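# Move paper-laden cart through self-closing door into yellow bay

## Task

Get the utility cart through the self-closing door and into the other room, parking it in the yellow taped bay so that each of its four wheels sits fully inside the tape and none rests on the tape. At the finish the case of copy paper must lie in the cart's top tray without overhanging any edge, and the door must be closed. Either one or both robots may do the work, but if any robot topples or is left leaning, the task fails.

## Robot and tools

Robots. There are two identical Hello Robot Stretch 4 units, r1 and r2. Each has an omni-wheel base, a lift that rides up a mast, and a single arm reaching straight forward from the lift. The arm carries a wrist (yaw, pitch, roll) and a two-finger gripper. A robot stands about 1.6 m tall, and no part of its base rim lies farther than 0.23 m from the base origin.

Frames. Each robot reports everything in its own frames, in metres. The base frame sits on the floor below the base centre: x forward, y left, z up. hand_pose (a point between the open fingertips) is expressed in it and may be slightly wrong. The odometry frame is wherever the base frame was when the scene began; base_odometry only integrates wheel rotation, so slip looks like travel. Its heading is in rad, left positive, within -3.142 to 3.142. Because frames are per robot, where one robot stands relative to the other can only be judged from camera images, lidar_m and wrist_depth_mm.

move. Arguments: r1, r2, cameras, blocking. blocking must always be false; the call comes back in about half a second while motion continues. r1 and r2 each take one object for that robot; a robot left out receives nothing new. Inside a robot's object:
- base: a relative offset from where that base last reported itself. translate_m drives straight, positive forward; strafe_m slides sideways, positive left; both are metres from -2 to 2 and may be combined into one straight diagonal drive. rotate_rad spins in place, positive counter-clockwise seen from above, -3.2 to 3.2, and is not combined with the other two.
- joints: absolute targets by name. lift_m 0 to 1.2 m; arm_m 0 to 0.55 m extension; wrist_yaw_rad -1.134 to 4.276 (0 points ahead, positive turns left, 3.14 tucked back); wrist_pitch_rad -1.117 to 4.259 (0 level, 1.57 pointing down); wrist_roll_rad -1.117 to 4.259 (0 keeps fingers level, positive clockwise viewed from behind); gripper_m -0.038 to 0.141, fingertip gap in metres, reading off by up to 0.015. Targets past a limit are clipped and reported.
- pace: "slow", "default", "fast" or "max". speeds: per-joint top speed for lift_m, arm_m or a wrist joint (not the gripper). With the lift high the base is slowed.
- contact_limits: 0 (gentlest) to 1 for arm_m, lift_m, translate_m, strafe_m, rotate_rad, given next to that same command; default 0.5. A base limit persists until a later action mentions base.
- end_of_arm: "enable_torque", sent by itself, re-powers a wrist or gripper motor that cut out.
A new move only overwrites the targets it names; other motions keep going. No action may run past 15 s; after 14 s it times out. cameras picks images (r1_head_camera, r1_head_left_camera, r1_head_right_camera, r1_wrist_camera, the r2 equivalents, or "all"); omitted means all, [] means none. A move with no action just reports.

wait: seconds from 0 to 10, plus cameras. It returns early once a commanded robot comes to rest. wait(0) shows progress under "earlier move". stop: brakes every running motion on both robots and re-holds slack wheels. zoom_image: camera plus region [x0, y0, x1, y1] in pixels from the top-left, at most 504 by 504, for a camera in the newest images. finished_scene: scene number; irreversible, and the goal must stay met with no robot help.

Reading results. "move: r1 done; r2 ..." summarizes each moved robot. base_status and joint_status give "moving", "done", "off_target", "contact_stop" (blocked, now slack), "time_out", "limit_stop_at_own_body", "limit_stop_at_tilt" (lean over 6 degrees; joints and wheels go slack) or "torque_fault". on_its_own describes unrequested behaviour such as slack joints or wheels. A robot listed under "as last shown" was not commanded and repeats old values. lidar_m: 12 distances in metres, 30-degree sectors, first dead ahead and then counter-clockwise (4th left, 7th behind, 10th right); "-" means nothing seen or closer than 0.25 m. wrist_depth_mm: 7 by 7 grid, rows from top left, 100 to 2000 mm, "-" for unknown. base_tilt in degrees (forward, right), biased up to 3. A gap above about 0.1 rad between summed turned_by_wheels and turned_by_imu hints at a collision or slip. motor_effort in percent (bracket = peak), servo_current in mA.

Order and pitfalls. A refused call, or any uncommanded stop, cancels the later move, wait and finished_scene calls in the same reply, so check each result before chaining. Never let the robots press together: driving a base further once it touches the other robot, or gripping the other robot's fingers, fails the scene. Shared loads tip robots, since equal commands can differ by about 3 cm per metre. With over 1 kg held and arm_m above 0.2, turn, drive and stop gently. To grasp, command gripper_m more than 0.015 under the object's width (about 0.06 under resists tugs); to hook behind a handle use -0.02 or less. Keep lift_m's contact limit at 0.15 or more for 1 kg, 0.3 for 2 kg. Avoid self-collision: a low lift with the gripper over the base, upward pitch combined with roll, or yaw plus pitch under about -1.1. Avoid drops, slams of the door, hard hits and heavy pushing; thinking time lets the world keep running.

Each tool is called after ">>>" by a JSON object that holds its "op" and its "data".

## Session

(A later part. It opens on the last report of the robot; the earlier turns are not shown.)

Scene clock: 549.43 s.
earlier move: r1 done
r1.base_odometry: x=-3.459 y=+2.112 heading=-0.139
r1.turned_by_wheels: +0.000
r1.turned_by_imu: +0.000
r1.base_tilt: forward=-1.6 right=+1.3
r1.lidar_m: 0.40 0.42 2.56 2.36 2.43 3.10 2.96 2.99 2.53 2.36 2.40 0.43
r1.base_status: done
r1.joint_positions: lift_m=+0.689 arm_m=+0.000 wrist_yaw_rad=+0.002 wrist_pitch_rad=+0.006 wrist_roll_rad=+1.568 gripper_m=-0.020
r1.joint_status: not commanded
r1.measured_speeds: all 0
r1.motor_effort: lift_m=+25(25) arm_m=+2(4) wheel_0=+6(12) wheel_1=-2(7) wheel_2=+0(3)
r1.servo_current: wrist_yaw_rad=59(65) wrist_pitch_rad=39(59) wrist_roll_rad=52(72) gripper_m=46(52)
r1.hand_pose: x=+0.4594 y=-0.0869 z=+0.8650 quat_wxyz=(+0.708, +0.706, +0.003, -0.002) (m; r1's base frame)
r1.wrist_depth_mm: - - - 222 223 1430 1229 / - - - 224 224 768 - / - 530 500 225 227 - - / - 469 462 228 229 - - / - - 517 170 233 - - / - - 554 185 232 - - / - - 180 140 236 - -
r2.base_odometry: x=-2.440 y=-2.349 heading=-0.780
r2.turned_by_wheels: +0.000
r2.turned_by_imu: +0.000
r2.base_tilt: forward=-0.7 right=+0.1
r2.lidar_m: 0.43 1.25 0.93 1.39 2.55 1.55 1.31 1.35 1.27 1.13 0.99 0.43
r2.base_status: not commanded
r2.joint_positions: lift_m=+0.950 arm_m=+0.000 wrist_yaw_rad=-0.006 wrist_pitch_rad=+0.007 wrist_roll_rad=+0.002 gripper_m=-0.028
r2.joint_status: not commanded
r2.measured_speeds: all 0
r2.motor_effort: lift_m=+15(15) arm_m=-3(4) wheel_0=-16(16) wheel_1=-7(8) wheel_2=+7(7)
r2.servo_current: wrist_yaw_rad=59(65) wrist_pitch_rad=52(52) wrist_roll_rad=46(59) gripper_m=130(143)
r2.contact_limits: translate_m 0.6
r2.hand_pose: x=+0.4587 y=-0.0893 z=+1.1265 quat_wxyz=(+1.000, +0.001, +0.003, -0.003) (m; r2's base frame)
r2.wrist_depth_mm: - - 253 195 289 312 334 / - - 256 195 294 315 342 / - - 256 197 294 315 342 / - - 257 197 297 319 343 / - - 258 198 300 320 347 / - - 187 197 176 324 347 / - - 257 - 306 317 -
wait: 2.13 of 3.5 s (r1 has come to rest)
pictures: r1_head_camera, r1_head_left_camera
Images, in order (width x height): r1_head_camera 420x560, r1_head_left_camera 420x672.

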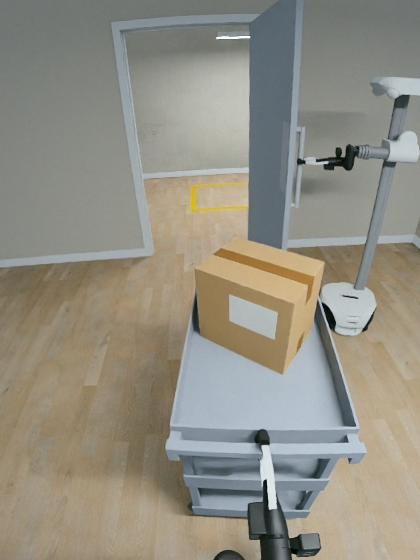

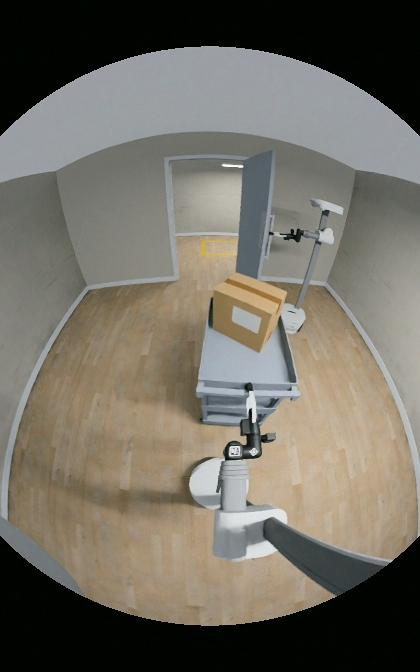

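>>> {"op": "move", "data": {"blocking": false, "r1": {"base":{"rotate_rad":0.14},"pace":"slow"}, "cameras": []}}

>>> {"op": "wait", "data": {"seconds": 2, "cameras": []}}

>>> {"op": "move", "data": {"blocking": false, "r1": {"base":{"translate_m":0.1,"strafe_m":-0.16},"pace":"slow"}, "cameras": []}}

>>> {"op": "wait", "data": {"seconds": 4, "cameras": ["r1_head_camera","r1_head_left_camera"]}}

Scene clock: 557.87 s.
move: r1 moving
r1.base_odometry: x=-3.459 y=+2.111 heading=-0.030
r1.turned_by_wheels: +0.109
r1.turned_by_imu: +0.109
r1.base_tilt: forward=-1.6 right=+1.3
r1.lidar_m: 0.42 0.49 2.46 2.37 2.44 3.03 2.95 3.09 2.42 2.35 2.48 0.42
r1.base_status: rotate_rad moving
r1.joint_positions: lift_m=+0.689 arm_m=+0.000 wrist_yaw_rad=-0.004 wrist_pitch_rad=+0.006 wrist_roll_rad=+1.568 gripper_m=-0.020
r1.joint_status: not commanded
r1.measured_speeds: translate_m=+0.001 strafe_m=+0.000 rotate_rad=+0.269 lift_m=+0.000 arm_m=+0.000 wrist_yaw_rad=+0.000 wrist_pitch_rad=+0.000 wrist_roll_rad=+0.000
r1.motor_effort: lift_m=+25(25) arm_m=-4(4) wheel_0=-6(9) wheel_1=-4(7) wheel_2=-6(9)
r1.servo_current: wrist_yaw_rad=26(52) wrist_pitch_rad=52(52) wrist_roll_rad=59(59) gripper_m=52(52)
r1.hand_pose: x=+0.4589 y=-0.0886 z=+0.8650 quat_wxyz=(+0.708, +0.706, +0.001, -0.004) (m; r1's base frame)
r1.wrist_depth_mm: - - - - 212 1499 - / - - 569 158 216 - - / - 445 449 439 221 - - / - 484 477 163 226 - - / - - 539 167 230 - - / - - 591 183 182 - - / - - 181 140 240 128 -
r2: as last shown
r2.lidar_m: 0.42 1.20 0.92 1.54 2.56 1.51 1.33 1.34 1.29 1.12 0.97 0.45
r2.servo_current: wrist_yaw_rad=65(65) wrist_pitch_rad=46(52) wrist_roll_rad=39(59) gripper_m=137(137)
r2.contact_limits: translate_m 0.6
r2.wrist_depth_mm: - - 253 195 289 312 336 / - - 254 196 293 315 338 / - - 258 196 296 317 342 / - - 259 197 297 319 343 / - - 259 196 298 319 347 / - - 187 198 177 324 349 / - - 258 - 307 317 -
pictures: none
No camera images: "cameras" was empty.

Scene clock: 558.40 s.
earlier move: r1 done
r1.base_odometry: x=-3.459 y=+2.112 heading=+0.001
r1.turned_by_wheels: +0.031
r1.turned_by_imu: +0.031
r1.base_tilt: forward=-1.6 right=+1.3
r1.lidar_m: 0.42 0.51 2.44 2.37 2.50 3.02 2.93 3.13 2.39 2.36 2.47 0.40
r1.base_status: done
r1.joint_positions: lift_m=+0.689 arm_m=+0.000 wrist_yaw_rad=-0.003 wrist_pitch_rad=+0.006 wrist_roll_rad=+1.568 gripper_m=-0.020
r1.joint_status: not commanded
r1.measured_speeds: all 0
r1.motor_effort: lift_m=+25(25) arm_m=-3(4) wheel_0=-4(9) wheel_1=-3(7) wheel_2=-3(9)
r1.servo_current: wrist_yaw_rad=52(65) wrist_pitch_rad=46(52) wrist_roll_rad=52(59) gripper_m=46(52)
r1.hand_pose: x=+0.4590 y=-0.0882 z=+0.8650 quat_wxyz=(+0.708, +0.706, +0.001, -0.003) (m; r1's base frame)
r1.wrist_depth_mm: - - - - 197 - - / - 508 492 145 204 - - / - 433 436 150 211 - - / - 504 492 158 218 - - / - - 580 163 228 - - / - - - 185 183 1756 - / - - 181 139 244 1499 1308
r2.base_odometry: x=-2.440 y=-2.349 heading=-0.780
r2.turned_by_wheels: +0.000
r2.turned_by_imu: +0.000
r2.base_tilt: forward=-0.6 right=+0.1
r2.lidar_m: 0.44 1.20 0.92 1.81 2.59 1.55 1.32 1.34 1.30 1.12 0.95 0.44
r2.base_status: not commanded
r2.joint_positions: lift_m=+0.950 arm_m=+0.000 wrist_yaw_rad=-0.006 wrist_pitch_rad=+0.007 wrist_roll_rad=+0.002 gripper_m=-0.028
r2.joint_status: not commanded
r2.measured_speeds: all 0
r2.motor_effort: lift_m=+15(15) arm_m=-3(4) wheel_0=-16(16) wheel_1=-7(8) wheel_2=+7(7)
r2.servo_current: wrist_yaw_rad=46(72) wrist_pitch_rad=46(52) wrist_roll_rad=52(65) gripper_m=137(137)
r2.contact_limits: translate_m 0.6
r2.hand_pose: x=+0.4587 y=-0.0893 z=+1.1265 quat_wxyz=(+1.000, +0.001, +0.003, -0.003) (m; r2's base frame)
r2.wrist_depth_mm: - - 253 195 290 312 336 / - - 256 195 294 315 340 / - - 258 196 294 317 342 / - - 259 196 297 319 343 / - - 259 197 298 320 345 / - - 187 197 177 322 347 / - - 258 - 307 317 -
wait: 0.53 of 2 s (r1 has come to rest)
pictures: none
No camera images: "cameras" was empty.

Scene clock: 558.90 s.
move: r1 moving
r1.base_odometry: x=-3.453 y=+2.101 heading=+0.001
r1.turned_by_wheels: +0.000
r1.turned_by_imu: +0.000
r1.base_tilt: forward=-1.6 right=+1.2
r1.lidar_m: 0.40 0.47 2.44 2.37 2.51 2.99 2.93 3.13 2.42 2.35 2.46 0.42
r1.base_status: translate_m moving; strafe_m moving
r1.joint_positions: lift_m=+0.689 arm_m=+0.000 wrist_yaw_rad=-0.003 wrist_pitch_rad=+0.006 wrist_roll_rad=+1.568 gripper_m=-0.020
r1.joint_status: not commanded
r1.measured_speeds: translate_m=+0.026 strafe_m=-0.042 rotate_rad=+0.001 lift_m=+0.000 arm_m=+0.000 wrist_yaw_rad=+0.000 wrist_pitch_rad=+0.000 wrist_roll_rad=+0.000
r1.motor_effort: lift_m=+25(25) arm_m=-2(4) wheel_0=+8(9) wheel_1=-5(6) wheel_2=-4(7)
r1.servo_current: wrist_yaw_rad=59(72) wrist_pitch_rad=52(52) wrist_roll_rad=52(65) gripper_m=46(52)
r1.hand_pose: x=+0.4590 y=-0.0882 z=+0.8650 quat_wxyz=(+0.708, +0.706, +0.001, -0.003) (m; r1's base frame)
r1.wrist_depth_mm: - - - - 200 - - / - 525 496 146 206 - - / - 433 442 151 213 - - / - 500 488 157 220 - - / - - 569 163 228 - - / - - 634 185 185 1756 - / - - 181 139 244 1430 1308
r2: as last shown
r2.lidar_m: 0.42 1.19 0.92 1.83 2.55 1.54 1.32 1.34 1.29 1.12 0.95 0.46
r2.servo_current: wrist_yaw_rad=52(65) wrist_pitch_rad=46(52) wrist_roll_rad=52(52) gripper_m=137(143)
r2.contact_limits: translate_m 0.6
r2.wrist_depth_mm: - - 253 194 289 312 334 / - - 256 195 291 315 340 / - - 257 197 297 315 342 / - - 259 197 297 319 343 / - - 259 197 300 320 347 / - - 187 197 176 322 349 / - - 258 - 307 319 -
pictures: none
No camera images: "cameras" was empty.

Scene clock: 561.57 s.
earlier move: r1 done
r1.base_odometry: x=-3.359 y=+1.952 heading=+0.001
r1.turned_by_wheels: +0.000
r1.turned_by_imu: -0.001
r1.base_tilt: forward=-1.6 right=+1.3
r1.lidar_m: 0.37 0.43 2.60 2.53 2.68 3.10 3.04 2.98 2.23 2.20 2.34 0.44
r1.base_status: done
r1.joint_positions: lift_m=+0.689 arm_m=+0.000 wrist_yaw_rad=-0.003 wrist_pitch_rad=+0.006 wrist_roll_rad=+1.568 gripper_m=-0.020
r1.joint_status: not commanded
r1.measured_speeds: all 0
r1.motor_effort: lift_m=+25(25) arm_m=+4(4) wheel_0=+4(10) wheel_1=-1(6) wheel_2=-3(7)
r1.servo_current: wrist_yaw_rad=59(72) wrist_pitch_rad=46(59) wrist_roll_rad=59(65) gripper_m=52(52)
r1.hand_pose: x=+0.4590 y=-0.0882 z=+0.8650 quat_wxyz=(+0.708, +0.706, +0.001, -0.003) (m; r1's base frame)
r1.wrist_depth_mm: - - - 235 236 1499 1205 / - - - 234 236 1708 - / - 559 554 234 236 - - / - 466 462 234 235 - - / - 512 492 172 235 - - / - - 525 185 231 - - / - - 169 142 233 - -
r2.base_odometry: x=-2.440 y=-2.349 heading=-0.780
r2.turned_by_wheels: +0.000
r2.turned_by_imu: +0.000
r2.base_tilt: forward=-0.6 right=+0.1
r2.lidar_m: 0.42 1.05 0.80 1.26 2.54 1.53 1.33 1.35 1.29 1.14 1.01 0.46
r2.base_status: not commanded
r2.joint_positions: lift_m=+0.950 arm_m=+0.000 wrist_yaw_rad=-0.006 wrist_pitch_rad=+0.007 wrist_roll_rad=+0.002 gripper_m=-0.028
r2.joint_status: not commanded
r2.measured_speeds: all 0
r2.motor_effort: lift_m=+15(15) arm_m=-3(4) wheel_0=-16(16) wheel_1=-7(8) wheel_2=+7(7)
r2.servo_current: wrist_yaw_rad=52(65) wrist_pitch_rad=39(59) wrist_roll_rad=52(65) gripper_m=137(143)
r2.contact_limits: translate_m 0.6
r2.hand_pose: x=+0.4587 y=-0.0893 z=+1.1265 quat_wxyz=(+1.000, +0.001, +0.003, -0.003) (m; r2's base frame)
r2.wrist_depth_mm: - - 253 195 289 314 336 / - - 256 196 293 315 338 / - - 258 196 296 317 342 / - - 258 197 297 320 343 / - - 259 197 298 319 345 / - - 187 197 176 324 349 / - - 257 - 306 319 -
wait: 2.67 of 4 s (r1 has come to rest)
pictures: r1_head_camera, r1_head_left_camera
Images, in order (width x height): r1_head_camera 420x560, r1_head_left_camera 420x672.

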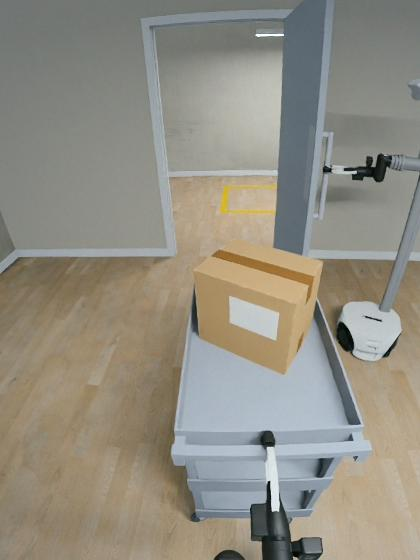

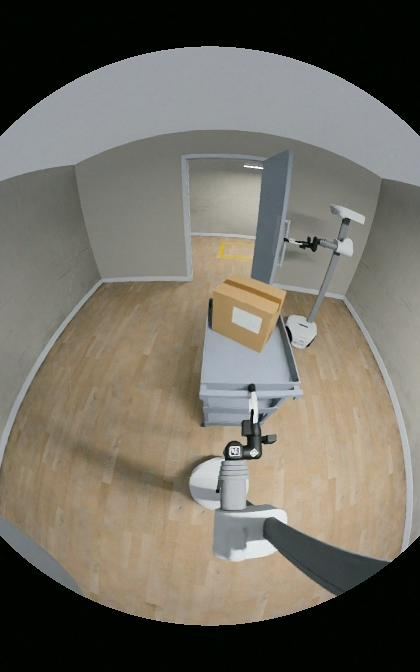

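>>> {"op": "move", "data": {"blocking": false, "r1": {"base":{"rotate_rad":0.07},"pace":"slow"}, "cameras": []}}

>>> {"op": "wait", "data": {"seconds": 1.5, "cameras": []}}

>>> {"op": "move", "data": {"blocking": false, "r1": {"base":{"translate_m":0.3,"strafe_m":-0.09},"pace":"slow"}, "cameras": []}}

>>> {"op": "wait", "data": {"seconds": 5, "cameras": ["r1_head_camera","r1_head_left_camera","r2_head_left_camera"]}}

Scene clock: 574.17 s.
move: r1 moving
r1.base_odometry: x=-3.359 y=+1.952 heading=+0.070
r1.turned_by_wheels: +0.069
r1.turned_by_imu: +0.069
r1.base_tilt: forward=-1.6 right=+1.3
r1.lidar_m: 0.42 0.44 2.53 2.54 2.71 3.08 3.04 2.81 2.24 2.21 2.40 0.43
r1.base_status: rotate_rad moving
r1.joint_positions: lift_m=+0.689 arm_m=+0.000 wrist_yaw_rad=-0.003 wrist_pitch_rad=+0.006 wrist_roll_rad=+1.568 gripper_m=-0.020
r1.joint_status: not commanded
r1.measured_speeds: translate_m=-0.001 strafe_m=+0.000 rotate_rad=+0.041 lift_m=+0.000 arm_m=+0.000 wrist_yaw_rad=+0.010 wrist_pitch_rad=+0.000 wrist_roll_rad=+0.000
r1.motor_effort: lift_m=+25(25) arm_m=+4(4) wheel_0=-3(8) wheel_1=-3(6) wheel_2=-3(10)
r1.servo_current: wrist_yaw_rad=52(72) wrist_pitch_rad=52(52) wrist_roll_rad=59(59) gripper_m=46(52)
r1.hand_pose: x=+0.4590 y=-0.0883 z=+0.8650 quat_wxyz=(+0.708, +0.706, +0.001, -0.003) (m; r1's base frame)
r1.wrist_depth_mm: - - - 217 218 1576 - / - - 1499 220 223 - - / - 508 477 223 225 - - / - 469 466 226 229 - - / - - 530 170 230 - - / - - 559 186 184 - - / - - 179 143 238 128 -
r2: as last shown
r2.lidar_m: 0.43 1.02 0.78 1.29 2.54 1.57 1.35 1.35 1.26 1.13 0.98 0.49
r2.motor_effort: lift_m=+15(15) arm_m=-3(4) wheel_0=-16(16) wheel_1=-7(7) wheel_2=+7(7)
r2.servo_current: wrist_yaw_rad=33(59) wrist_pitch_rad=52(52) wrist_roll_rad=46(52) gripper_m=130(143)
r2.contact_limits: translate_m 0.6
r2.wrist_depth_mm: - - 253 195 289 312 332 / - - 256 196 294 315 338 / - - 258 196 294 317 342 / - - 259 196 296 320 343 / - - 258 198 298 319 345 / - - 186 197 176 325 349 / - - 258 - 306 317 -
pictures: none
No camera images: "cameras" was empty.

Scene clock: 574.50 s.
earlier move: r1 done
r1.base_odometry: x=-3.359 y=+1.952 heading=+0.070
r1.turned_by_wheels: +0.000
r1.turned_by_imu: +0.000
r1.base_tilt: forward=-1.6 right=+1.3
r1.lidar_m: 0.41 0.46 2.53 2.52 2.71 3.08 3.03 2.78 2.25 2.20 2.41 0.42
r1.base_status: done
r1.joint_positions: lift_m=+0.689 arm_m=+0.000 wrist_yaw_rad=-0.003 wrist_pitch_rad=+0.006 wrist_roll_rad=+1.568 gripper_m=-0.020
r1.joint_status: not commanded
r1.measured_speeds: all 0
r1.motor_effort: lift_m=+25(25) arm_m=+3(4) wheel_0=-3(8) wheel_1=-1(6) wheel_2=-1(10)
r1.servo_current: wrist_yaw_rad=46(72) wrist_pitch_rad=46(52) wrist_roll_rad=33(59) gripper_m=46(52)
r1.hand_pose: x=+0.4590 y=-0.0882 z=+0.8650 quat_wxyz=(+0.708, +0.706, +0.001, -0.003) (m; r1's base frame)
r1.wrist_depth_mm: - - - 215 218 1618 - / - - 621 218 221 - - / - 500 473 222 225 - - / - 473 466 225 228 - - / - - 525 169 232 - - / - - 569 185 184 - - / - - 179 143 237 128 -
r2.base_odometry: x=-2.440 y=-2.349 heading=-0.780
r2.turned_by_wheels: +0.000
r2.turned_by_imu: +0.000
r2.base_tilt: forward=-0.6 right=+0.1
r2.lidar_m: 0.42 1.03 0.79 1.27 2.60 1.54 1.34 1.35 1.27 1.11 0.95 0.42
r2.base_status: not commanded
r2.joint_positions: lift_m=+0.950 arm_m=+0.000 wrist_yaw_rad=-0.006 wrist_pitch_rad=+0.007 wrist_roll_rad=+0.002 gripper_m=-0.028
r2.joint_status: not commanded
r2.measured_speeds: all 0
r2.motor_effort: lift_m=+15(15) arm_m=-3(4) wheel_0=-16(16) wheel_1=-7(7) wheel_2=+7(7)
r2.servo_current: wrist_yaw_rad=59(59) wrist_pitch_rad=46(52) wrist_roll_rad=52(52) gripper_m=137(143)
r2.contact_limits: translate_m 0.6
r2.hand_pose: x=+0.4587 y=-0.0893 z=+1.1265 quat_wxyz=(+1.000, +0.001, +0.003, -0.003) (m; r2's base frame)
r2.wrist_depth_mm: - - 252 194 290 314 334 / - - 255 196 294 315 338 / - - 257 196 296 315 342 / - - 257 196 297 319 343 / - - 259 198 298 322 345 / - - 187 197 176 324 351 / - - 257 - 306 317 -
wait: 0.33 of 1.5 s (r1 has come to rest)
pictures: none
No camera images: "cameras" was empty.

Scene clock: 575.00 s.
move: r1 moving
r1.base_odometry: x=-3.347 y=+1.949 heading=+0.070
r1.turned_by_wheels: +0.000
r1.turned_by_imu: +0.000
r1.base_tilt: forward=-1.6 right=+1.3
r1.lidar_m: 0.37 0.45 2.55 2.52 2.70 3.09 3.06 2.80 2.23 2.21 2.39 0.42
r1.base_status: translate_m moving; strafe_m moving
r1.joint_positions: lift_m=+0.689 arm_m=+0.000 wrist_yaw_rad=-0.003 wrist_pitch_rad=+0.006 wrist_roll_rad=+1.568 gripper_m=-0.020
r1.joint_status: not commanded
r1.measured_speeds: translate_m=+0.049 strafe_m=-0.015 rotate_rad=+0.000 lift_m=+0.000 arm_m=+0.000 wrist_yaw_rad=+0.000 wrist_pitch_rad=+0.000 wrist_roll_rad=+0.000
r1.motor_effort: lift_m=+25(25) arm_m=+3(4) wheel_0=+7(8) wheel_1=+4(5) wheel_2=-8(9)
r1.servo_current: wrist_yaw_rad=65(65) wrist_pitch_rad=46(52) wrist_roll_rad=39(59) gripper_m=46(52)
r1.hand_pose: x=+0.4590 y=-0.0882 z=+0.8650 quat_wxyz=(+0.708, +0.706, +0.001, -0.003) (m; r1's base frame)
r1.wrist_depth_mm: - - - 216 218 1576 - / - - 1464 162 222 - - / - 508 484 223 225 - - / - 466 469 226 228 - - / - - 521 169 231 - - / - - 564 185 183 - - / - - 179 145 236 128 -
r2: as last shown
r2.lidar_m: 0.42 0.97 0.77 1.28 2.59 1.53 1.33 1.34 1.29 1.12 0.96 0.46
r2.motor_effort: lift_m=+15(15) arm_m=-3(4) wheel_0=-16(16) wheel_1=-8(8) wheel_2=+7(7)
r2.servo_current: wrist_yaw_rad=52(59) wrist_pitch_rad=46(59) wrist_roll_rad=39(59) gripper_m=143(143)
r2.contact_limits: translate_m 0.6
r2.wrist_depth_mm: - - 254 195 290 314 336 / - - 256 196 293 315 340 / - - 257 196 296 317 342 / - - 258 196 296 319 345 / - - 259 198 298 320 347 / - - 187 197 176 322 347 / - - 257 - 306 317 -
pictures: none
No camera images: "cameras" was empty.

Scene clock: 578.87 s.
earlier move: r1 done
r1.base_odometry: x=-3.054 y=+1.883 heading=+0.071
r1.turned_by_wheels: +0.000
r1.turned_by_imu: +0.000
r1.base_tilt: forward=-1.6 right=+1.3
r1.lidar_m: 0.39 0.42 2.61 2.56 2.77 3.37 3.33 2.75 2.19 2.17 1.37 0.42
r1.base_status: done
r1.joint_positions: lift_m=+0.689 arm_m=+0.000 wrist_yaw_rad=-0.003 wrist_pitch_rad=+0.006 wrist_roll_rad=+1.568 gripper_m=-0.020
r1.joint_status: not commanded
r1.measured_speeds: all 0
r1.motor_effort: lift_m=+25(25) arm_m=+4(4) wheel_0=+4(8) wheel_1=+2(6) wheel_2=-2(9)
r1.servo_current: wrist_yaw_rad=39(78) wrist_pitch_rad=39(59) wrist_roll_rad=65(72) gripper_m=52(52)
r1.hand_pose: x=+0.4590 y=-0.0882 z=+0.8650 quat_wxyz=(+0.708, +0.706, +0.001, -0.003) (m; r1's base frame)
r1.wrist_depth_mm: - - - 228 229 1576 1182 / - - 1205 230 230 1576 - / - 591 525 170 230 - - / - 469 459 170 231 - - / - 525 508 170 234 - - / - - 544 184 233 - - / - - 179 143 234 - -
r2.base_odometry: x=-2.440 y=-2.349 heading=-0.780
r2.turned_by_wheels: +0.000
r2.turned_by_imu: +0.001
r2.base_tilt: forward=-0.6 right=+0.1
r2.lidar_m: 0.44 0.61 0.68 1.36 2.54 1.53 1.32 1.35 1.31 1.14 0.96 0.47
r2.base_status: not commanded
r2.joint_positions: lift_m=+0.950 arm_m=+0.000 wrist_yaw_rad=-0.006 wrist_pitch_rad=+0.007 wrist_roll_rad=+0.002 gripper_m=-0.028
r2.joint_status: not commanded
r2.measured_speeds: all 0
r2.motor_effort: lift_m=+15(15) arm_m=-3(4) wheel_0=-16(16) wheel_1=-7(8) wheel_2=+7(7)
r2.servo_current: wrist_yaw_rad=46(72) wrist_pitch_rad=52(59) wrist_roll_rad=59(59) gripper_m=130(143)
r2.contact_limits: translate_m 0.6
r2.hand_pose: x=+0.4587 y=-0.0893 z=+1.1265 quat_wxyz=(+1.000, +0.001, +0.003, -0.003) (m; r2's base frame)
r2.wrist_depth_mm: - - 253 195 289 312 332 / - - 255 195 294 315 340 / - - 258 196 296 317 342 / - - 258 197 297 319 343 / - - 259 198 297 320 347 / - - 187 197 176 324 349 / - - 257 - 307 317 -
wait: 3.87 of 5 s (r1 has come to rest)
pictures: r1_head_camera, r1_head_left_camera, r2_head_left_camera
Images, in order (width x height): r1_head_camera 420x560, r1_head_left_camera 420x672, r2_head_left_camera 420x672.

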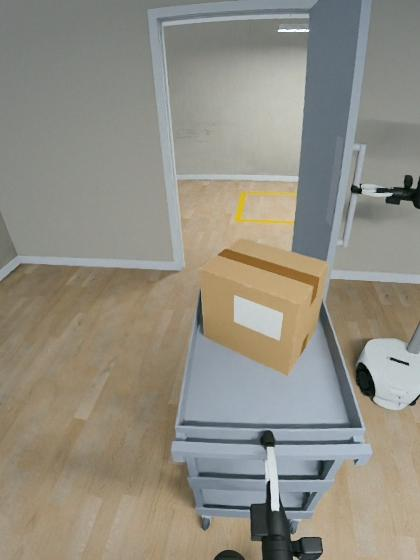

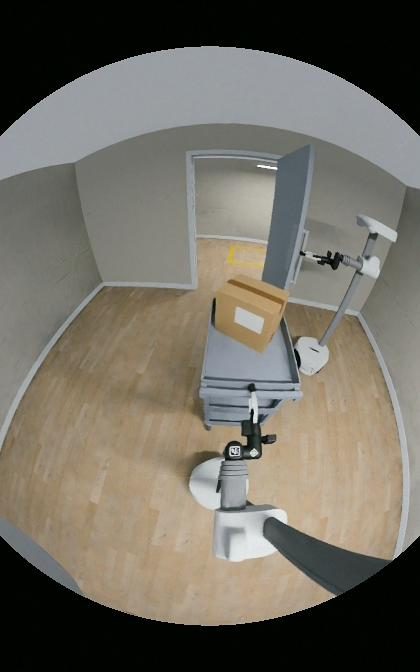

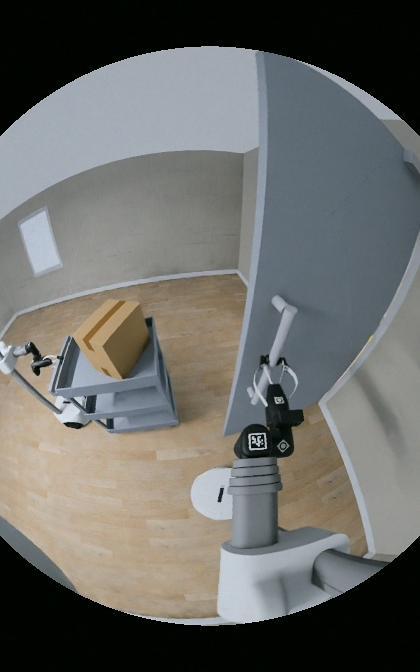

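>>> {"op": "move", "data": {"blocking": false, "r1": {"base":{"translate_m":0.5,"strafe_m":-0.01},"pace":"slow"}, "cameras": []}}

>>> {"op": "wait", "data": {"seconds": 7, "cameras": ["r1_head_camera","r1_head_left_camera","r2_head_left_camera"]}}

Scene clock: 589.43 s.
move: r1 moving
r1.base_odometry: x=-3.041 y=+1.884 heading=+0.071
r1.turned_by_wheels: +0.000
r1.turned_by_imu: +0.000
r1.base_tilt: forward=-1.6 right=+1.3
r1.lidar_m: 0.36 0.43 2.60 2.56 2.80 3.38 3.34 2.76 2.17 2.15 1.36 0.43
r1.base_status: translate_m moving; strafe_m moving
r1.joint_positions: lift_m=+0.689 arm_m=+0.000 wrist_yaw_rad=-0.003 wrist_pitch_rad=+0.006 wrist_roll_rad=+1.568 gripper_m=-0.020
r1.joint_status: not commanded
r1.measured_speeds: translate_m=+0.049 strafe_m=-0.001 rotate_rad=+0.002 lift_m=+0.000 arm_m=+0.000 wrist_yaw_rad=+0.000 wrist_pitch_rad=+0.000 wrist_roll_rad=+0.000
r1.motor_effort: lift_m=+25(25) arm_m=+4(4) wheel_0=+5(8) wheel_1=+3(5) wheel_2=-7(8)
r1.servo_current: wrist_yaw_rad=46(65) wrist_pitch_rad=46(52) wrist_roll_rad=52(59) gripper_m=46(52)
r1.hand_pose: x=+0.4590 y=-0.0882 z=+0.8650 quat_wxyz=(+0.708, +0.706, +0.001, -0.003) (m; r1's base frame)
r1.wrist_depth_mm: - - - 230 232 1708 1182 / - - 1182 230 231 1576 - / - 569 539 230 232 - - / - 466 459 172 232 - - / - 521 504 172 233 - - / - - 535 185 234 - - / - - 179 144 234 - -
r2: as last shown
r2.turned_by_imu: +0.000
r2.lidar_m: 0.45 0.64 0.70 1.40 2.55 1.53 1.33 1.34 1.30 1.12 0.95 0.47
r2.motor_effort: lift_m=+15(15) arm_m=-3(4) wheel_0=-16(16) wheel_1=-7(7) wheel_2=+7(7)
r2.servo_current: wrist_yaw_rad=52(52) wrist_pitch_rad=59(59) wrist_roll_rad=52(59) gripper_m=137(137)
r2.contact_limits: translate_m 0.6
r2.wrist_depth_mm: - - 253 195 289 314 336 / - - 256 196 294 315 338 / - - 257 196 296 317 340 / - - 259 197 297 320 343 / - - 259 198 298 320 345 / - - 187 197 176 324 349 / - - 257 - 306 317 -
pictures: none
No camera images: "cameras" was empty.

Scene clock: 595.20 s.
earlier move: r1 done
r1.base_odometry: x=-2.555 y=+1.908 heading=+0.071
r1.turned_by_wheels: +0.000
r1.turned_by_imu: -0.002
r1.base_tilt: forward=-1.6 right=+1.3
r1.lidar_m: 0.38 0.45 2.52 2.50 2.74 3.89 3.88 2.81 2.27 2.20 0.97 0.40
r1.base_status: done
r1.joint_positions: lift_m=+0.689 arm_m=+0.000 wrist_yaw_rad=-0.003 wrist_pitch_rad=+0.006 wrist_roll_rad=+1.568 gripper_m=-0.020
r1.joint_status: not commanded
r1.measured_speeds: all 0
r1.motor_effort: lift_m=+25(25) arm_m=+4(4) wheel_0=+2(8) wheel_1=+3(7) wheel_2=-4(9)
r1.servo_current: wrist_yaw_rad=39(78) wrist_pitch_rad=46(59) wrist_roll_rad=46(72) gripper_m=46(52)
r1.hand_pose: x=+0.4590 y=-0.0882 z=+0.8650 quat_wxyz=(+0.708, +0.706, +0.001, -0.003) (m; r1's base frame)
r1.wrist_depth_mm: 699 741 759 216 219 - - / - - 585 220 221 - - / - 473 469 222 225 - - / 1661 480 466 166 229 - - / 1708 - 525 169 230 - - / 1808 - 559 185 183 - - / - - 154 141 236 128 -
r2.base_odometry: x=-2.440 y=-2.349 heading=-0.780
r2.turned_by_wheels: +0.000
r2.turned_by_imu: +0.001
r2.base_tilt: forward=-0.6 right=+0.1
r2.lidar_m: 0.41 0.58 0.70 4.67 2.55 1.52 1.32 1.34 1.30 1.13 0.98 0.44
r2.base_status: not commanded
r2.joint_positions: lift_m=+0.950 arm_m=+0.000 wrist_yaw_rad=-0.006 wrist_pitch_rad=+0.007 wrist_roll_rad=+0.002 gripper_m=-0.028
r2.joint_status: not commanded
r2.measured_speeds: all 0
r2.motor_effort: lift_m=+15(15) arm_m=-3(4) wheel_0=-15(16) wheel_1=-7(8) wheel_2=+7(7)
r2.servo_current: wrist_yaw_rad=59(72) wrist_pitch_rad=52(59) wrist_roll_rad=52(65) gripper_m=137(143)
r2.contact_limits: translate_m 0.6
r2.hand_pose: x=+0.4587 y=-0.0893 z=+1.1265 quat_wxyz=(+1.000, +0.001, +0.003, -0.003) (m; r2's base frame)
r2.wrist_depth_mm: - - 253 195 289 314 334 / - - 255 196 296 314 340 / - - 257 196 294 317 342 / - - 258 196 297 319 343 / - 585 259 198 300 322 343 / 462 418 187 197 177 324 349 / 466 424 258 - 306 317 -
wait: 5.77 of 7 s (r1 has come to rest)
pictures: r1_head_camera, r1_head_left_camera, r2_head_left_camera
Images, in order (width x height): r1_head_camera 420x560, r1_head_left_camera 420x672, r2_head_left_camera 420x672.

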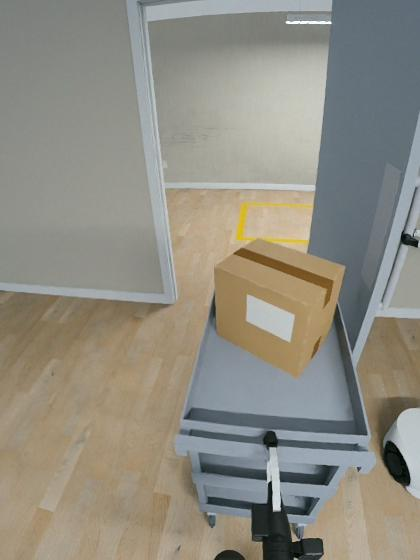

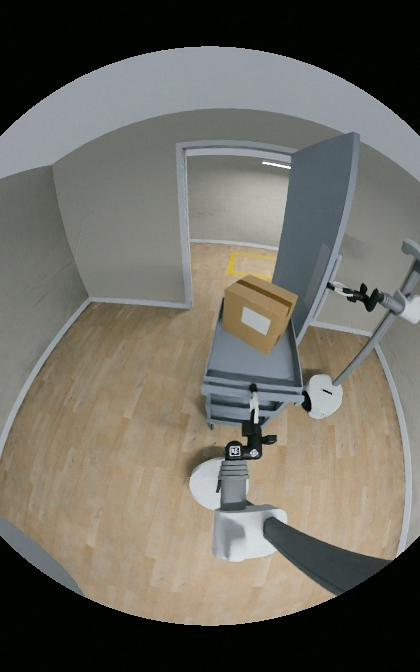

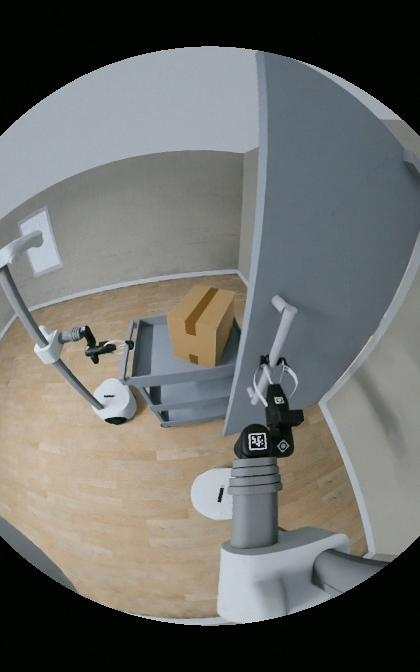

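>>> {"op": "move", "data": {"blocking": false, "r1": {"base":{"translate_m":0.5},"pace":"slow"}, "cameras": []}}

>>> {"op": "wait", "data": {"seconds": 7, "cameras": ["r1_head_camera","r1_head_left_camera","r1_head_right_camera","r2_head_left_camera"]}}

Scene clock: 603.73 s.
move: r1 moving
r1.base_odometry: x=-2.542 y=+1.909 heading=+0.070
r1.turned_by_wheels: +0.000
r1.turned_by_imu: +0.000
r1.base_tilt: forward=-1.6 right=+1.3
r1.lidar_m: 0.39 0.50 2.54 2.52 2.73 3.87 3.89 2.79 2.25 2.22 0.97 0.43
r1.base_status: translate_m moving
r1.joint_positions: lift_m=+0.689 arm_m=+0.000 wrist_yaw_rad=-0.003 wrist_pitch_rad=+0.006 wrist_roll_rad=+1.568 gripper_m=-0.020
r1.joint_status: not commanded
r1.measured_speeds: translate_m=+0.050 strafe_m=+0.000 rotate_rad=-0.001 lift_m=+0.000 arm_m=+0.000 wrist_yaw_rad=+0.000 wrist_pitch_rad=+0.000 wrist_roll_rad=+0.000
r1.motor_effort: lift_m=+25(25) arm_m=+4(4) wheel_0=+3(6) wheel_1=+6(6) wheel_2=-9(10)
r1.servo_current: wrist_yaw_rad=52(59) wrist_pitch_rad=52(52) wrist_roll_rad=46(65) gripper_m=52(52)
r1.hand_pose: x=+0.4590 y=-0.0882 z=+0.8650 quat_wxyz=(+0.708, +0.706, +0.001, -0.003) (m; r1's base frame)
r1.wrist_depth_mm: 691 750 768 216 218 - - / - - 580 220 220 - - / - 473 473 223 224 - - / - 477 473 166 227 - - / 1661 - 525 169 231 - - / 1808 - 559 186 182 - - / - - 154 143 237 128 -
r2: as last shown
r2.turned_by_imu: +0.000
r2.lidar_m: 0.45 0.58 0.71 4.69 2.58 1.55 1.32 1.33 1.29 1.10 0.95 0.48
r2.motor_effort: lift_m=+15(15) arm_m=-4(4) wheel_0=-16(16) wheel_1=-7(8) wheel_2=+7(7)
r2.servo_current: wrist_yaw_rad=46(59) wrist_pitch_rad=52(52) wrist_roll_rad=52(65) gripper_m=137(137)
r2.contact_limits: translate_m 0.6
r2.wrist_depth_mm: - - 254 195 290 314 334 / - - 256 195 293 314 340 / - - 257 196 296 317 342 / - - 258 196 297 319 345 / - 591 260 198 298 320 345 / 473 424 186 198 176 324 349 / 469 430 257 - 307 317 -
pictures: none
No camera images: "cameras" was empty.

Scene clock: 609.50 s.
earlier move: r1 done
r1.base_odometry: x=-2.056 y=+1.944 heading=+0.071
r1.turned_by_wheels: +0.000
r1.turned_by_imu: -0.002
r1.base_tilt: forward=-1.6 right=+1.3
r1.lidar_m: 0.41 1.58 2.42 2.45 2.68 4.08 - 2.89 2.30 0.76 0.61 0.41
r1.base_status: done
r1.joint_positions: lift_m=+0.689 arm_m=+0.000 wrist_yaw_rad=-0.003 wrist_pitch_rad=+0.006 wrist_roll_rad=+1.568 gripper_m=-0.020
r1.joint_status: not commanded
r1.measured_speeds: all 0
r1.motor_effort: lift_m=+25(25) arm_m=+4(4) wheel_0=+2(6) wheel_1=+2(6) wheel_2=-4(10)
r1.servo_current: wrist_yaw_rad=65(72) wrist_pitch_rad=46(59) wrist_roll_rad=52(72) gripper_m=39(52)
r1.hand_pose: x=+0.4590 y=-0.0882 z=+0.8650 quat_wxyz=(+0.708, +0.706, +0.001, -0.003) (m; r1's base frame)
r1.wrist_depth_mm: - - - - 204 - - / - 517 512 150 210 - - / - 439 439 154 215 - - / - 496 488 160 221 - - / - - 559 165 228 - - / - - 621 186 183 1756 - / - - 162 140 243 128 -
r2.base_odometry: x=-2.440 y=-2.349 heading=-0.780
r2.turned_by_wheels: +0.000
r2.turned_by_imu: +0.001
r2.base_tilt: forward=-0.6 right=+0.1
r2.lidar_m: 0.43 0.79 4.04 4.69 2.59 1.55 1.31 1.34 1.32 1.12 1.00 0.47
r2.base_status: not commanded
r2.joint_positions: lift_m=+0.950 arm_m=+0.000 wrist_yaw_rad=-0.006 wrist_pitch_rad=+0.007 wrist_roll_rad=+0.002 gripper_m=-0.028
r2.joint_status: not commanded
r2.measured_speeds: all 0
r2.motor_effort: lift_m=+15(15) arm_m=-3(4) wheel_0=-16(16) wheel_1=-7(8) wheel_2=+7(7)
r2.servo_current: wrist_yaw_rad=52(65) wrist_pitch_rad=46(59) wrist_roll_rad=59(65) gripper_m=137(150)
r2.contact_limits: translate_m 0.6
r2.hand_pose: x=+0.4587 y=-0.0893 z=+1.1265 quat_wxyz=(+1.000, +0.001, +0.003, -0.003) (m; r2's base frame)
r2.wrist_depth_mm: - - 254 195 290 312 336 / - - 256 195 293 315 342 / - - 257 196 294 317 342 / - - 258 196 297 319 343 / - - 260 197 298 320 347 / 654 - 187 198 176 324 349 / 676 627 257 - 306 317 -
wait: 5.77 of 7 s (r1 has come to rest)
pictures: r1_head_camera, r1_head_left_camera, r1_head_right_camera, r2_head_left_camera
Images, in order (width x height): r1_head_camera 420x560, r1_head_left_camera 420x672, r1_head_right_camera 420x672, r2_head_left_camera 420x672.

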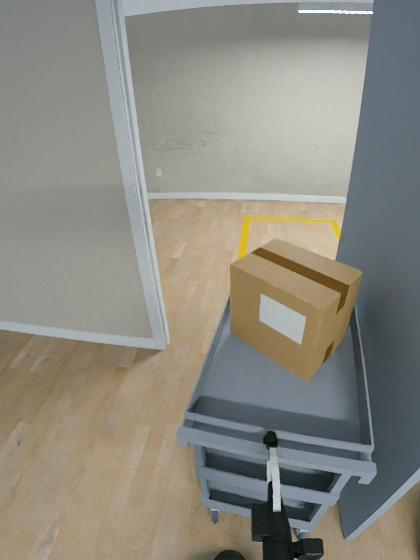

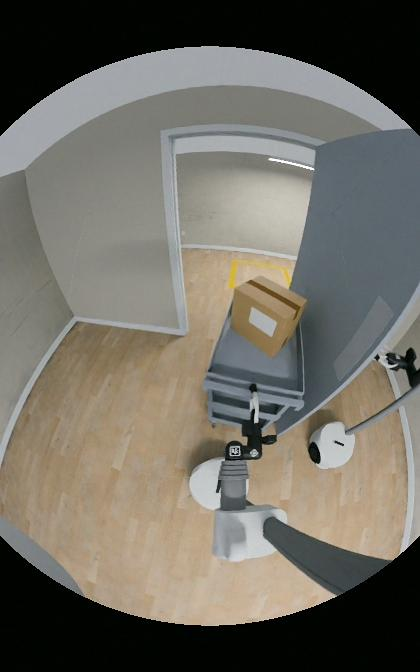

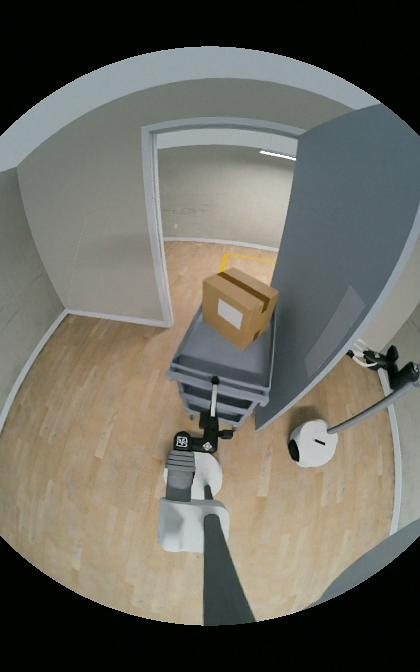

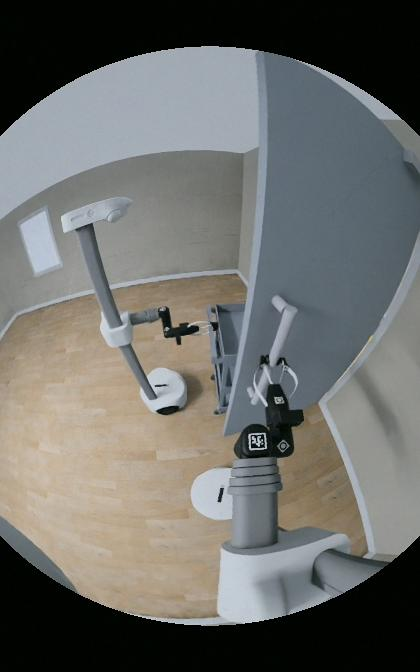

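>>> {"op": "move", "data": {"blocking": false, "r2": {"base":{"translate_m":-0.1},"pace":"slow","contact_limits":{"translate_m":0.4}}, "cameras": []}}

>>> {"op": "wait", "data": {"seconds": 3, "cameras": ["r1_head_camera","r1_head_left_camera","r1_head_right_camera","r2_head_camera"]}}

>>> {"op": "zoom_image", "data": {"camera": "r1_head_left_camera", "region": [150, 250, 350, 480]}}

Scene clock: 624.20 s.
move: r2 moving
r1: as last shown
r1.turned_by_imu: +0.000
r1.lidar_m: 0.41 1.58 2.39 2.46 2.68 4.07 - 2.89 2.31 0.78 0.61 0.39
r1.motor_effort: lift_m=+25(25) arm_m=+4(4) wheel_0=+2(2) wheel_1=+2(3) wheel_2=-3(4)
r1.servo_current: wrist_yaw_rad=46(72) wrist_pitch_rad=52(52) wrist_roll_rad=46(65) gripper_m=46(52)
r1.wrist_depth_mm: - - - - 204 - - / - 517 517 150 209 - - / - 439 442 154 215 - - / - 492 488 160 221 - - / - - 564 165 228 - - / - - 615 185 182 1756 - / - - 161 140 242 128 -
r2.base_odometry: x=-2.449 y=-2.340 heading=-0.782
r2.turned_by_wheels: -0.001
r2.turned_by_imu: -0.001
r2.base_tilt: forward=-0.6 right=+0.1
r2.lidar_m: 0.45 0.80 4.05 4.66 2.55 1.53 1.31 1.34 1.30 1.14 1.00 0.48
r2.base_status: translate_m moving
r2.joint_positions: lift_m=+0.950 arm_m=+0.000 wrist_yaw_rad=-0.007 wrist_pitch_rad=+0.007 wrist_roll_rad=+0.002 gripper_m=-0.028
r2.joint_status: not commanded
r2.measured_speeds: translate_m=-0.050 strafe_m=+0.000 rotate_rad=+0.001 lift_m=+0.000 arm_m=+0.000 wrist_yaw_rad=+0.000 wrist_pitch_rad=+0.000 wrist_roll_rad=+0.000
r2.motor_effort: lift_m=+15(15) arm_m=-3(4) wheel_0=-20(20) wheel_1=-10(10) wheel_2=+8(11)
r2.servo_current: wrist_yaw_rad=65(65) wrist_pitch_rad=52(52) wrist_roll_rad=46(59) gripper_m=137(143)
r2.contact_limits: translate_m 0.4
r2.hand_pose: x=+0.4587 y=-0.0893 z=+1.1265 quat_wxyz=(+1.000, +0.001, +0.003, -0.003) (m; r2's base frame)
r2.wrist_depth_mm: - - 262 204 297 324 347 / - - 262 204 298 325 349 / - - 264 204 304 329 349 / - - 266 205 304 330 351 / - - 267 205 304 332 357 / 661 - 186 203 176 332 359 / 661 621 266 - 317 325 -
pictures: none
No camera images: "cameras" was empty.

Scene clock: 625.97 s.
earlier move: r2 done
r1.base_odometry: x=-2.056 y=+1.944 heading=+0.071
r1.turned_by_wheels: +0.001
r1.turned_by_imu: +0.001
r1.base_tilt: forward=-1.6 right=+1.2
r1.lidar_m: 0.42 0.47 2.43 2.42 2.68 4.09 - 2.90 2.29 0.86 0.73 0.40
r1.base_status: not commanded
r1.joint_positions: lift_m=+0.689 arm_m=+0.000 wrist_yaw_rad=+0.003 wrist_pitch_rad=+0.006 wrist_roll_rad=+1.568 gripper_m=-0.020
r1.joint_status: not commanded
r1.measured_speeds: all 0
r1.motor_effort: lift_m=+25(25) arm_m=-4(4) wheel_0=+2(2) wheel_1=+2(3) wheel_2=+5(5)
r1.servo_current: wrist_yaw_rad=46(72) wrist_pitch_rad=39(59) wrist_roll_rad=52(72) gripper_m=46(52)
r1.hand_pose: x=+0.4596 y=-0.0867 z=+0.8649 quat_wxyz=(+0.708, +0.706, +0.003, -0.001) (m; r1's base frame)
r1.wrist_depth_mm: - - 544 - 197 - - / - 500 480 146 204 - - / - 427 436 151 212 - - / - 521 500 158 220 - - / - - 585 164 228 - - / - - - 185 234 1756 - / - 138 161 135 246 - -
r2.base_odometry: x=-2.511 y=-2.279 heading=-0.780
r2.turned_by_wheels: +0.001
r2.turned_by_imu: +0.001
r2.base_tilt: forward=-0.7 right=+0.1
r2.lidar_m: 0.67 0.86 4.18 4.66 2.36 1.42 1.23 1.26 1.31 1.15 1.15 0.81
r2.base_status: done
r2.joint_positions: lift_m=+0.950 arm_m=+0.000 wrist_yaw_rad=-0.002 wrist_pitch_rad=+0.007 wrist_roll_rad=+0.002 gripper_m=-0.029
r2.joint_status: not commanded
r2.measured_speeds: all 0
r2.motor_effort: lift_m=+15(15) arm_m=+4(4) wheel_0=-4(20) wheel_1=-3(10) wheel_2=+5(11)
r2.servo_current: wrist_yaw_rad=39(65) wrist_pitch_rad=52(59) wrist_roll_rad=39(59) gripper_m=111(143)
r2.contact_limits: translate_m 0.4
r2.hand_pose: x=+0.4591 y=-0.0880 z=+1.1265 quat_wxyz=(+1.000, +0.001, +0.003, -0.001) (m; r2's base frame)
r2.wrist_depth_mm: - - - - - - - / - - - - - - - / - - - 449 - - - / - - - 455 - - - / - - - 445 - - - / 741 - 186 199 170 - - / - 691 - - - - -
wait: 1.77 of 3 s (r2 has come to rest)
pictures: r1_head_camera, r1_head_left_camera, r1_head_right_camera, r2_head_camera
Images, in order (width x height): r1_head_camera 420x560, r1_head_left_camera 420x672, r1_head_right_camera 420x672, r2_head_camera 420x560.

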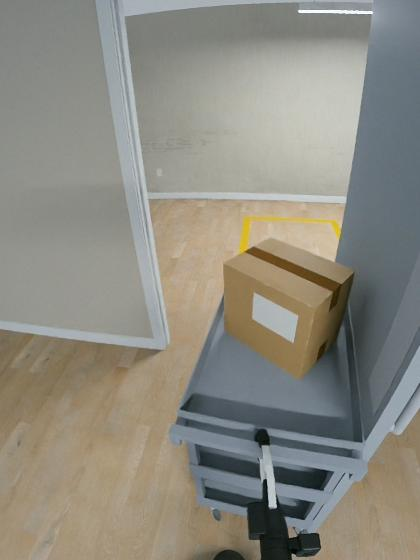

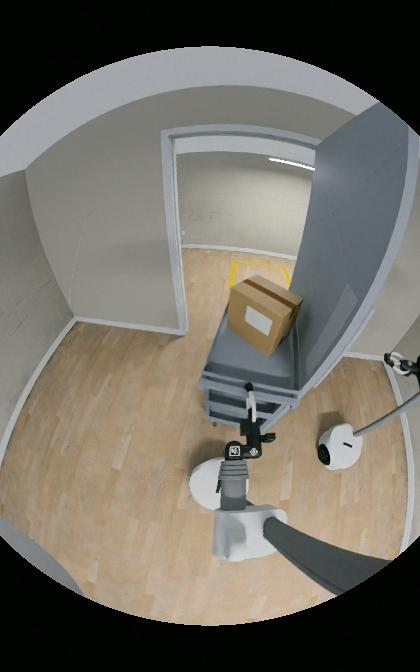

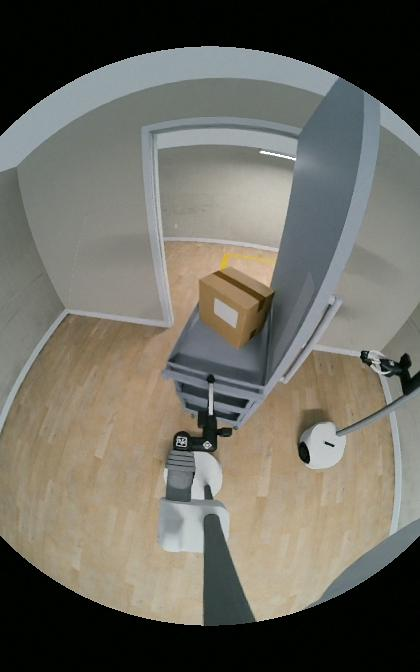

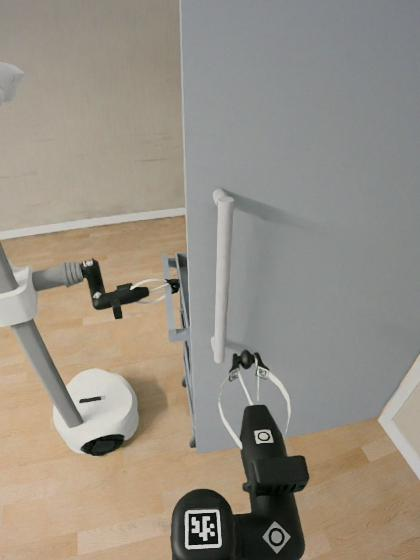

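Scaled by 2.191 from the camera's 420x672 image, which has a finer 600x960 frame.

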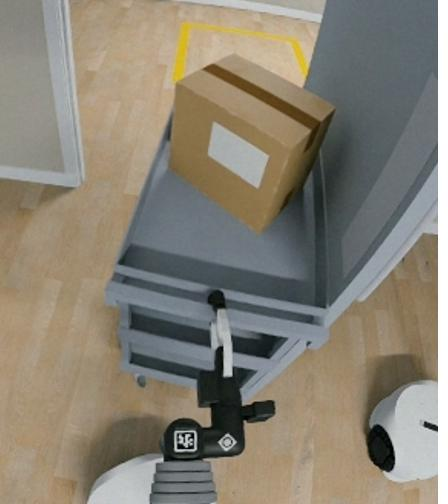

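>>> {"op": "move", "data": {"blocking": false, "r2": {"joints":{"gripper_m":0.1}}, "cameras": []}}

>>> {"op": "wait", "data": {"seconds": 2.5, "cameras": ["r2_wrist_camera"]}}

Scene clock: 632.70 s.
move: r2 moving
r1: as last shown
r1.turned_by_wheels: +0.000
r1.turned_by_imu: +0.000
r1.lidar_m: 0.41 0.47 2.40 2.44 2.69 4.06 - 2.93 2.31 0.84 0.76 0.41
r1.motor_effort: lift_m=+25(25) arm_m=-4(4) wheel_0=+2(2) wheel_1=+1(2) wheel_2=+5(5)
r1.servo_current: wrist_yaw_rad=46(72) wrist_pitch_rad=52(52) wrist_roll_rad=39(65) gripper_m=52(52)
r1.wrist_depth_mm: - - 549 - 197 - - / - 500 477 145 204 - - / - 427 439 150 212 - - / - 525 500 158 220 - - / - - 591 163 228 - - / - - - 185 233 1756 - / - 138 161 135 247 - -
r2.base_odometry: x=-2.511 y=-2.279 heading=-0.780
r2.turned_by_wheels: +0.000
r2.turned_by_imu: +0.000
r2.base_tilt: forward=-0.7 right=+0.1
r2.lidar_m: 0.69 0.87 4.16 4.65 2.40 1.41 1.22 1.22 1.33 1.17 1.16 0.79
r2.base_status: not commanded
r2.joint_positions: lift_m=+0.950 arm_m=+0.000 wrist_yaw_rad=-0.002 wrist_pitch_rad=+0.007 wrist_roll_rad=+0.002 gripper_m=-0.003
r2.joint_status: gripper_m moving
r2.measured_speeds: all 0
r2.motor_effort: lift_m=+15(15) arm_m=+4(4) wheel_0=-4(4) wheel_1=-3(4) wheel_2=+5(6)
r2.servo_current: wrist_yaw_rad=59(59) wrist_pitch_rad=52(52) wrist_roll_rad=52(65) gripper_m=52(111)
r2.contact_limits: translate_m 0.4
r2.hand_pose: x=+0.4591 y=-0.0880 z=+1.1265 quat_wxyz=(+1.000, +0.001, +0.003, -0.001) (m; r2's base frame)
r2.wrist_depth_mm: - - - - - - - / - - - - - - - / - - - 445 - - - / - - - 459 - - - / - - - 218 - - - / 732 - 186 193 175 - - / - 661 530 - - - -
pictures: none
No camera images: "cameras" was empty.

Scene clock: 634.20 s.
earlier move: r2 done
r1.base_odometry: x=-2.056 y=+1.944 heading=+0.071
r1.turned_by_wheels: +0.000
r1.turned_by_imu: +0.000
r1.base_tilt: forward=-1.6 right=+1.3
r1.lidar_m: 0.41 0.48 2.40 2.45 2.67 4.05 - 2.89 2.30 0.87 0.69 0.40
r1.base_status: not commanded
r1.joint_positions: lift_m=+0.689 arm_m=+0.000 wrist_yaw_rad=+0.003 wrist_pitch_rad=+0.006 wrist_roll_rad=+1.568 gripper_m=-0.020
r1.joint_status: not commanded
r1.measured_speeds: all 0
r1.motor_effort: lift_m=+25(25) arm_m=-4(4) wheel_0=+2(2) wheel_1=+2(2) wheel_2=+5(5)
r1.servo_current: wrist_yaw_rad=39(72) wrist_pitch_rad=46(59) wrist_roll_rad=46(65) gripper_m=52(52)
r1.hand_pose: x=+0.4596 y=-0.0867 z=+0.8649 quat_wxyz=(+0.708, +0.706, +0.003, -0.001) (m; r1's base frame)
r1.wrist_depth_mm: - - 549 - 197 - - / - 500 477 145 205 - - / - 433 436 150 211 - - / - 517 496 157 220 - - / - - 580 163 229 - - / - - - 185 233 1756 - / - 138 162 135 246 - -
r2.base_odometry: x=-2.511 y=-2.279 heading=-0.780
r2.turned_by_wheels: +0.000
r2.turned_by_imu: +0.000
r2.base_tilt: forward=-0.6 right=+0.0
r2.lidar_m: 0.69 0.87 4.17 4.66 2.38 1.42 1.24 1.25 1.33 1.14 1.17 0.77
r2.base_status: not commanded
r2.joint_positions: lift_m=+0.950 arm_m=+0.000 wrist_yaw_rad=-0.002 wrist_pitch_rad=+0.007 wrist_roll_rad=+0.002 gripper_m=+0.100
r2.joint_status: all done
r2.measured_speeds: all 0
r2.motor_effort: lift_m=+15(15) arm_m=+4(4) wheel_0=-4(4) wheel_1=-3(4) wheel_2=+5(6)
r2.servo_current: wrist_yaw_rad=46(59) wrist_pitch_rad=39(59) wrist_roll_rad=46(65) gripper_m=52(117)
r2.contact_limits: translate_m 0.4
r2.hand_pose: x=+0.4591 y=-0.0880 z=+1.1265 quat_wxyz=(+1.000, +0.001, +0.003, -0.001) (m; r2's base frame)
r2.wrist_depth_mm: - - - - - - - / - - - - - - - / - - - 445 - - - / - - - 452 - - - / - - - 455 - - - / 741 778 194 452 185 - - / - 691 - - - - -
wait: 1.50 of 2.5 s (r2 has come to rest)
pictures: r2_wrist_camera
Images, in order (width x height): r2_wrist_camera 616x392.

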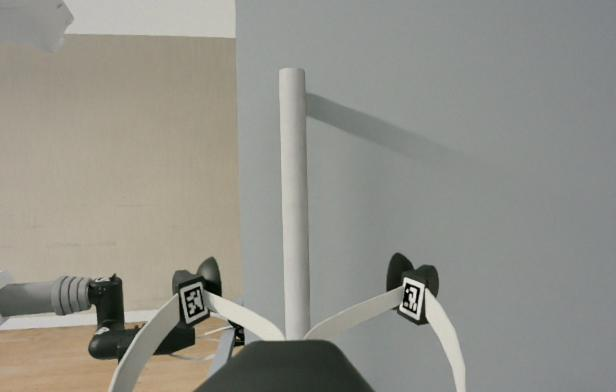

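>>> {"op": "move", "data": {"blocking": false, "r2": {"base":{"translate_m":0.27,"strafe_m":0.005},"pace":"slow","contact_limits":{"translate_m":0.1}}, "cameras": []}}

>>> {"op": "wait", "data": {"seconds": 4.5, "cameras": ["r2_wrist_camera"]}}

Scene clock: 638.43 s.
move: r2 moving
r1: as last shown
r1.lidar_m: 0.40 0.47 2.42 2.46 2.69 4.06 - 2.90 2.30 0.84 0.68 0.41
r1.motor_effort: lift_m=+25(25) arm_m=-4(4) wheel_0=+1(2) wheel_1=+2(2) wheel_2=+5(5)
r1.servo_current: wrist_yaw_rad=52(65) wrist_pitch_rad=59(59) wrist_roll_rad=59(59) gripper_m=46(52)
r1.wrist_depth_mm: - - 544 - 198 - - / - 500 477 145 205 - - / - 427 436 151 212 - - / - 521 492 158 219 - - / - - 580 163 227 - - / - - - 185 234 1756 - / - 138 161 135 246 - -
r2.base_odometry: x=-2.502 y=-2.287 heading=-0.780
r2.turned_by_wheels: +0.000
r2.turned_by_imu: +0.001
r2.base_tilt: forward=-0.7 right=+0.1
r2.lidar_m: 0.65 0.83 4.14 4.64 2.39 1.44 1.25 1.23 1.32 1.15 1.15 0.79
r2.base_status: translate_m moving; strafe_m moving
r2.joint_positions: lift_m=+0.950 arm_m=+0.000 wrist_yaw_rad=-0.002 wrist_pitch_rad=+0.007 wrist_roll_rad=+0.002 gripper_m=+0.100
r2.joint_status: not commanded
r2.measured_speeds: translate_m=+0.048 strafe_m=+0.001 rotate_rad=+0.000 lift_m=+0.000 arm_m=+0.000 wrist_yaw_rad=+0.000 wrist_pitch_rad=+0.000 wrist_roll_rad=+0.000
r2.motor_effort: lift_m=+15(15) arm_m=+4(5) wheel_0=+3(8) wheel_1=+5(7) wheel_2=-9(10)
r2.servo_current: wrist_yaw_rad=46(59) wrist_pitch_rad=52(52) wrist_roll_rad=39(59) gripper_m=59(59)
r2.contact_limits: translate_m 0.1
r2.hand_pose: x=+0.4591 y=-0.0880 z=+1.1265 quat_wxyz=(+1.000, +0.001, +0.003, -0.001) (m; r2's base frame)
r2.wrist_depth_mm: - - - - - - - / - - - - - - - / - - - 436 - - - / - - - 442 - - - / - - - 449 - - - / 732 759 195 439 185 - - / - 723 768 - - - -
pictures: none
No camera images: "cameras" was empty.

Scene clock: 641.93 s.
earlier move: r2 done
r1.base_odometry: x=-2.056 y=+1.944 heading=+0.071
r1.turned_by_wheels: +0.000
r1.turned_by_imu: +0.000
r1.base_tilt: forward=-1.6 right=+1.3
r1.lidar_m: 0.41 0.47 2.41 2.45 2.68 4.07 - 2.89 2.32 0.61 0.58 0.40
r1.base_status: not commanded
r1.joint_positions: lift_m=+0.689 arm_m=+0.000 wrist_yaw_rad=+0.003 wrist_pitch_rad=+0.006 wrist_roll_rad=+1.568 gripper_m=-0.020
r1.joint_status: not commanded
r1.measured_speeds: all 0
r1.motor_effort: lift_m=+25(25) arm_m=-4(4) wheel_0=+1(2) wheel_1=+1(2) wheel_2=+5(5)
r1.servo_current: wrist_yaw_rad=46(65) wrist_pitch_rad=39(59) wrist_roll_rad=65(72) gripper_m=46(52)
r1.hand_pose: x=+0.4596 y=-0.0867 z=+0.8649 quat_wxyz=(+0.708, +0.706, +0.003, -0.001) (m; r1's base frame)
r1.wrist_depth_mm: - - 544 - 198 - - / - 504 477 145 205 - - / - 433 439 151 211 - - / - 521 504 158 220 - - / - - 580 163 229 - - / - - - 185 233 1808 - / - 138 161 135 245 - -
r2.base_odometry: x=-2.315 y=-2.465 heading=-0.780
r2.turned_by_wheels: +0.000
r2.turned_by_imu: +0.001
r2.base_tilt: forward=-0.7 right=+0.1
r2.lidar_m: 0.42 0.61 0.67 4.72 2.88 1.72 1.50 1.50 1.25 1.09 0.78 0.53
r2.base_status: done
r2.joint_positions: lift_m=+0.950 arm_m=+0.000 wrist_yaw_rad=-0.002 wrist_pitch_rad=+0.007 wrist_roll_rad=+0.002 gripper_m=+0.100
r2.joint_status: not commanded
r2.measured_speeds: all 0
r2.motor_effort: lift_m=+15(15) arm_m=+4(5) wheel_0=+3(10) wheel_1=+4(8) wheel_2=-4(10)
r2.servo_current: wrist_yaw_rad=39(65) wrist_pitch_rad=52(52) wrist_roll_rad=46(59) gripper_m=52(59)
r2.contact_limits: translate_m 0.1
r2.hand_pose: x=+0.4591 y=-0.0880 z=+1.1265 quat_wxyz=(+1.000, +0.001, +0.003, -0.001) (m; r2's base frame)
r2.wrist_depth_mm: - - 251 257 263 268 273 / - - 253 186 264 270 274 / - - 254 187 266 271 277 / - - 255 263 268 273 277 / - - 257 264 268 276 281 / - - 190 186 196 278 282 / - - 260 - 274 281 285
wait: 3.50 of 4.5 s (r2 has come to rest)
pictures: r2_wrist_camera
Images, in order (width x height): r2_wrist_camera 616x392.

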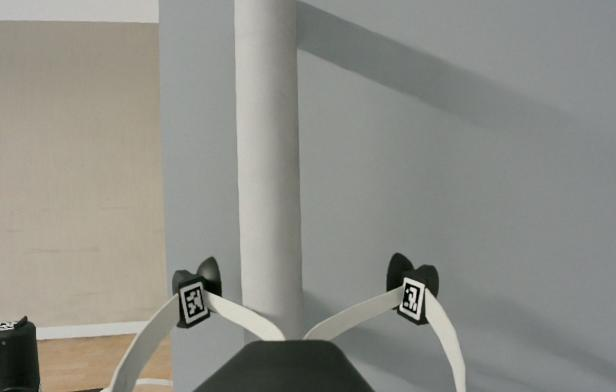

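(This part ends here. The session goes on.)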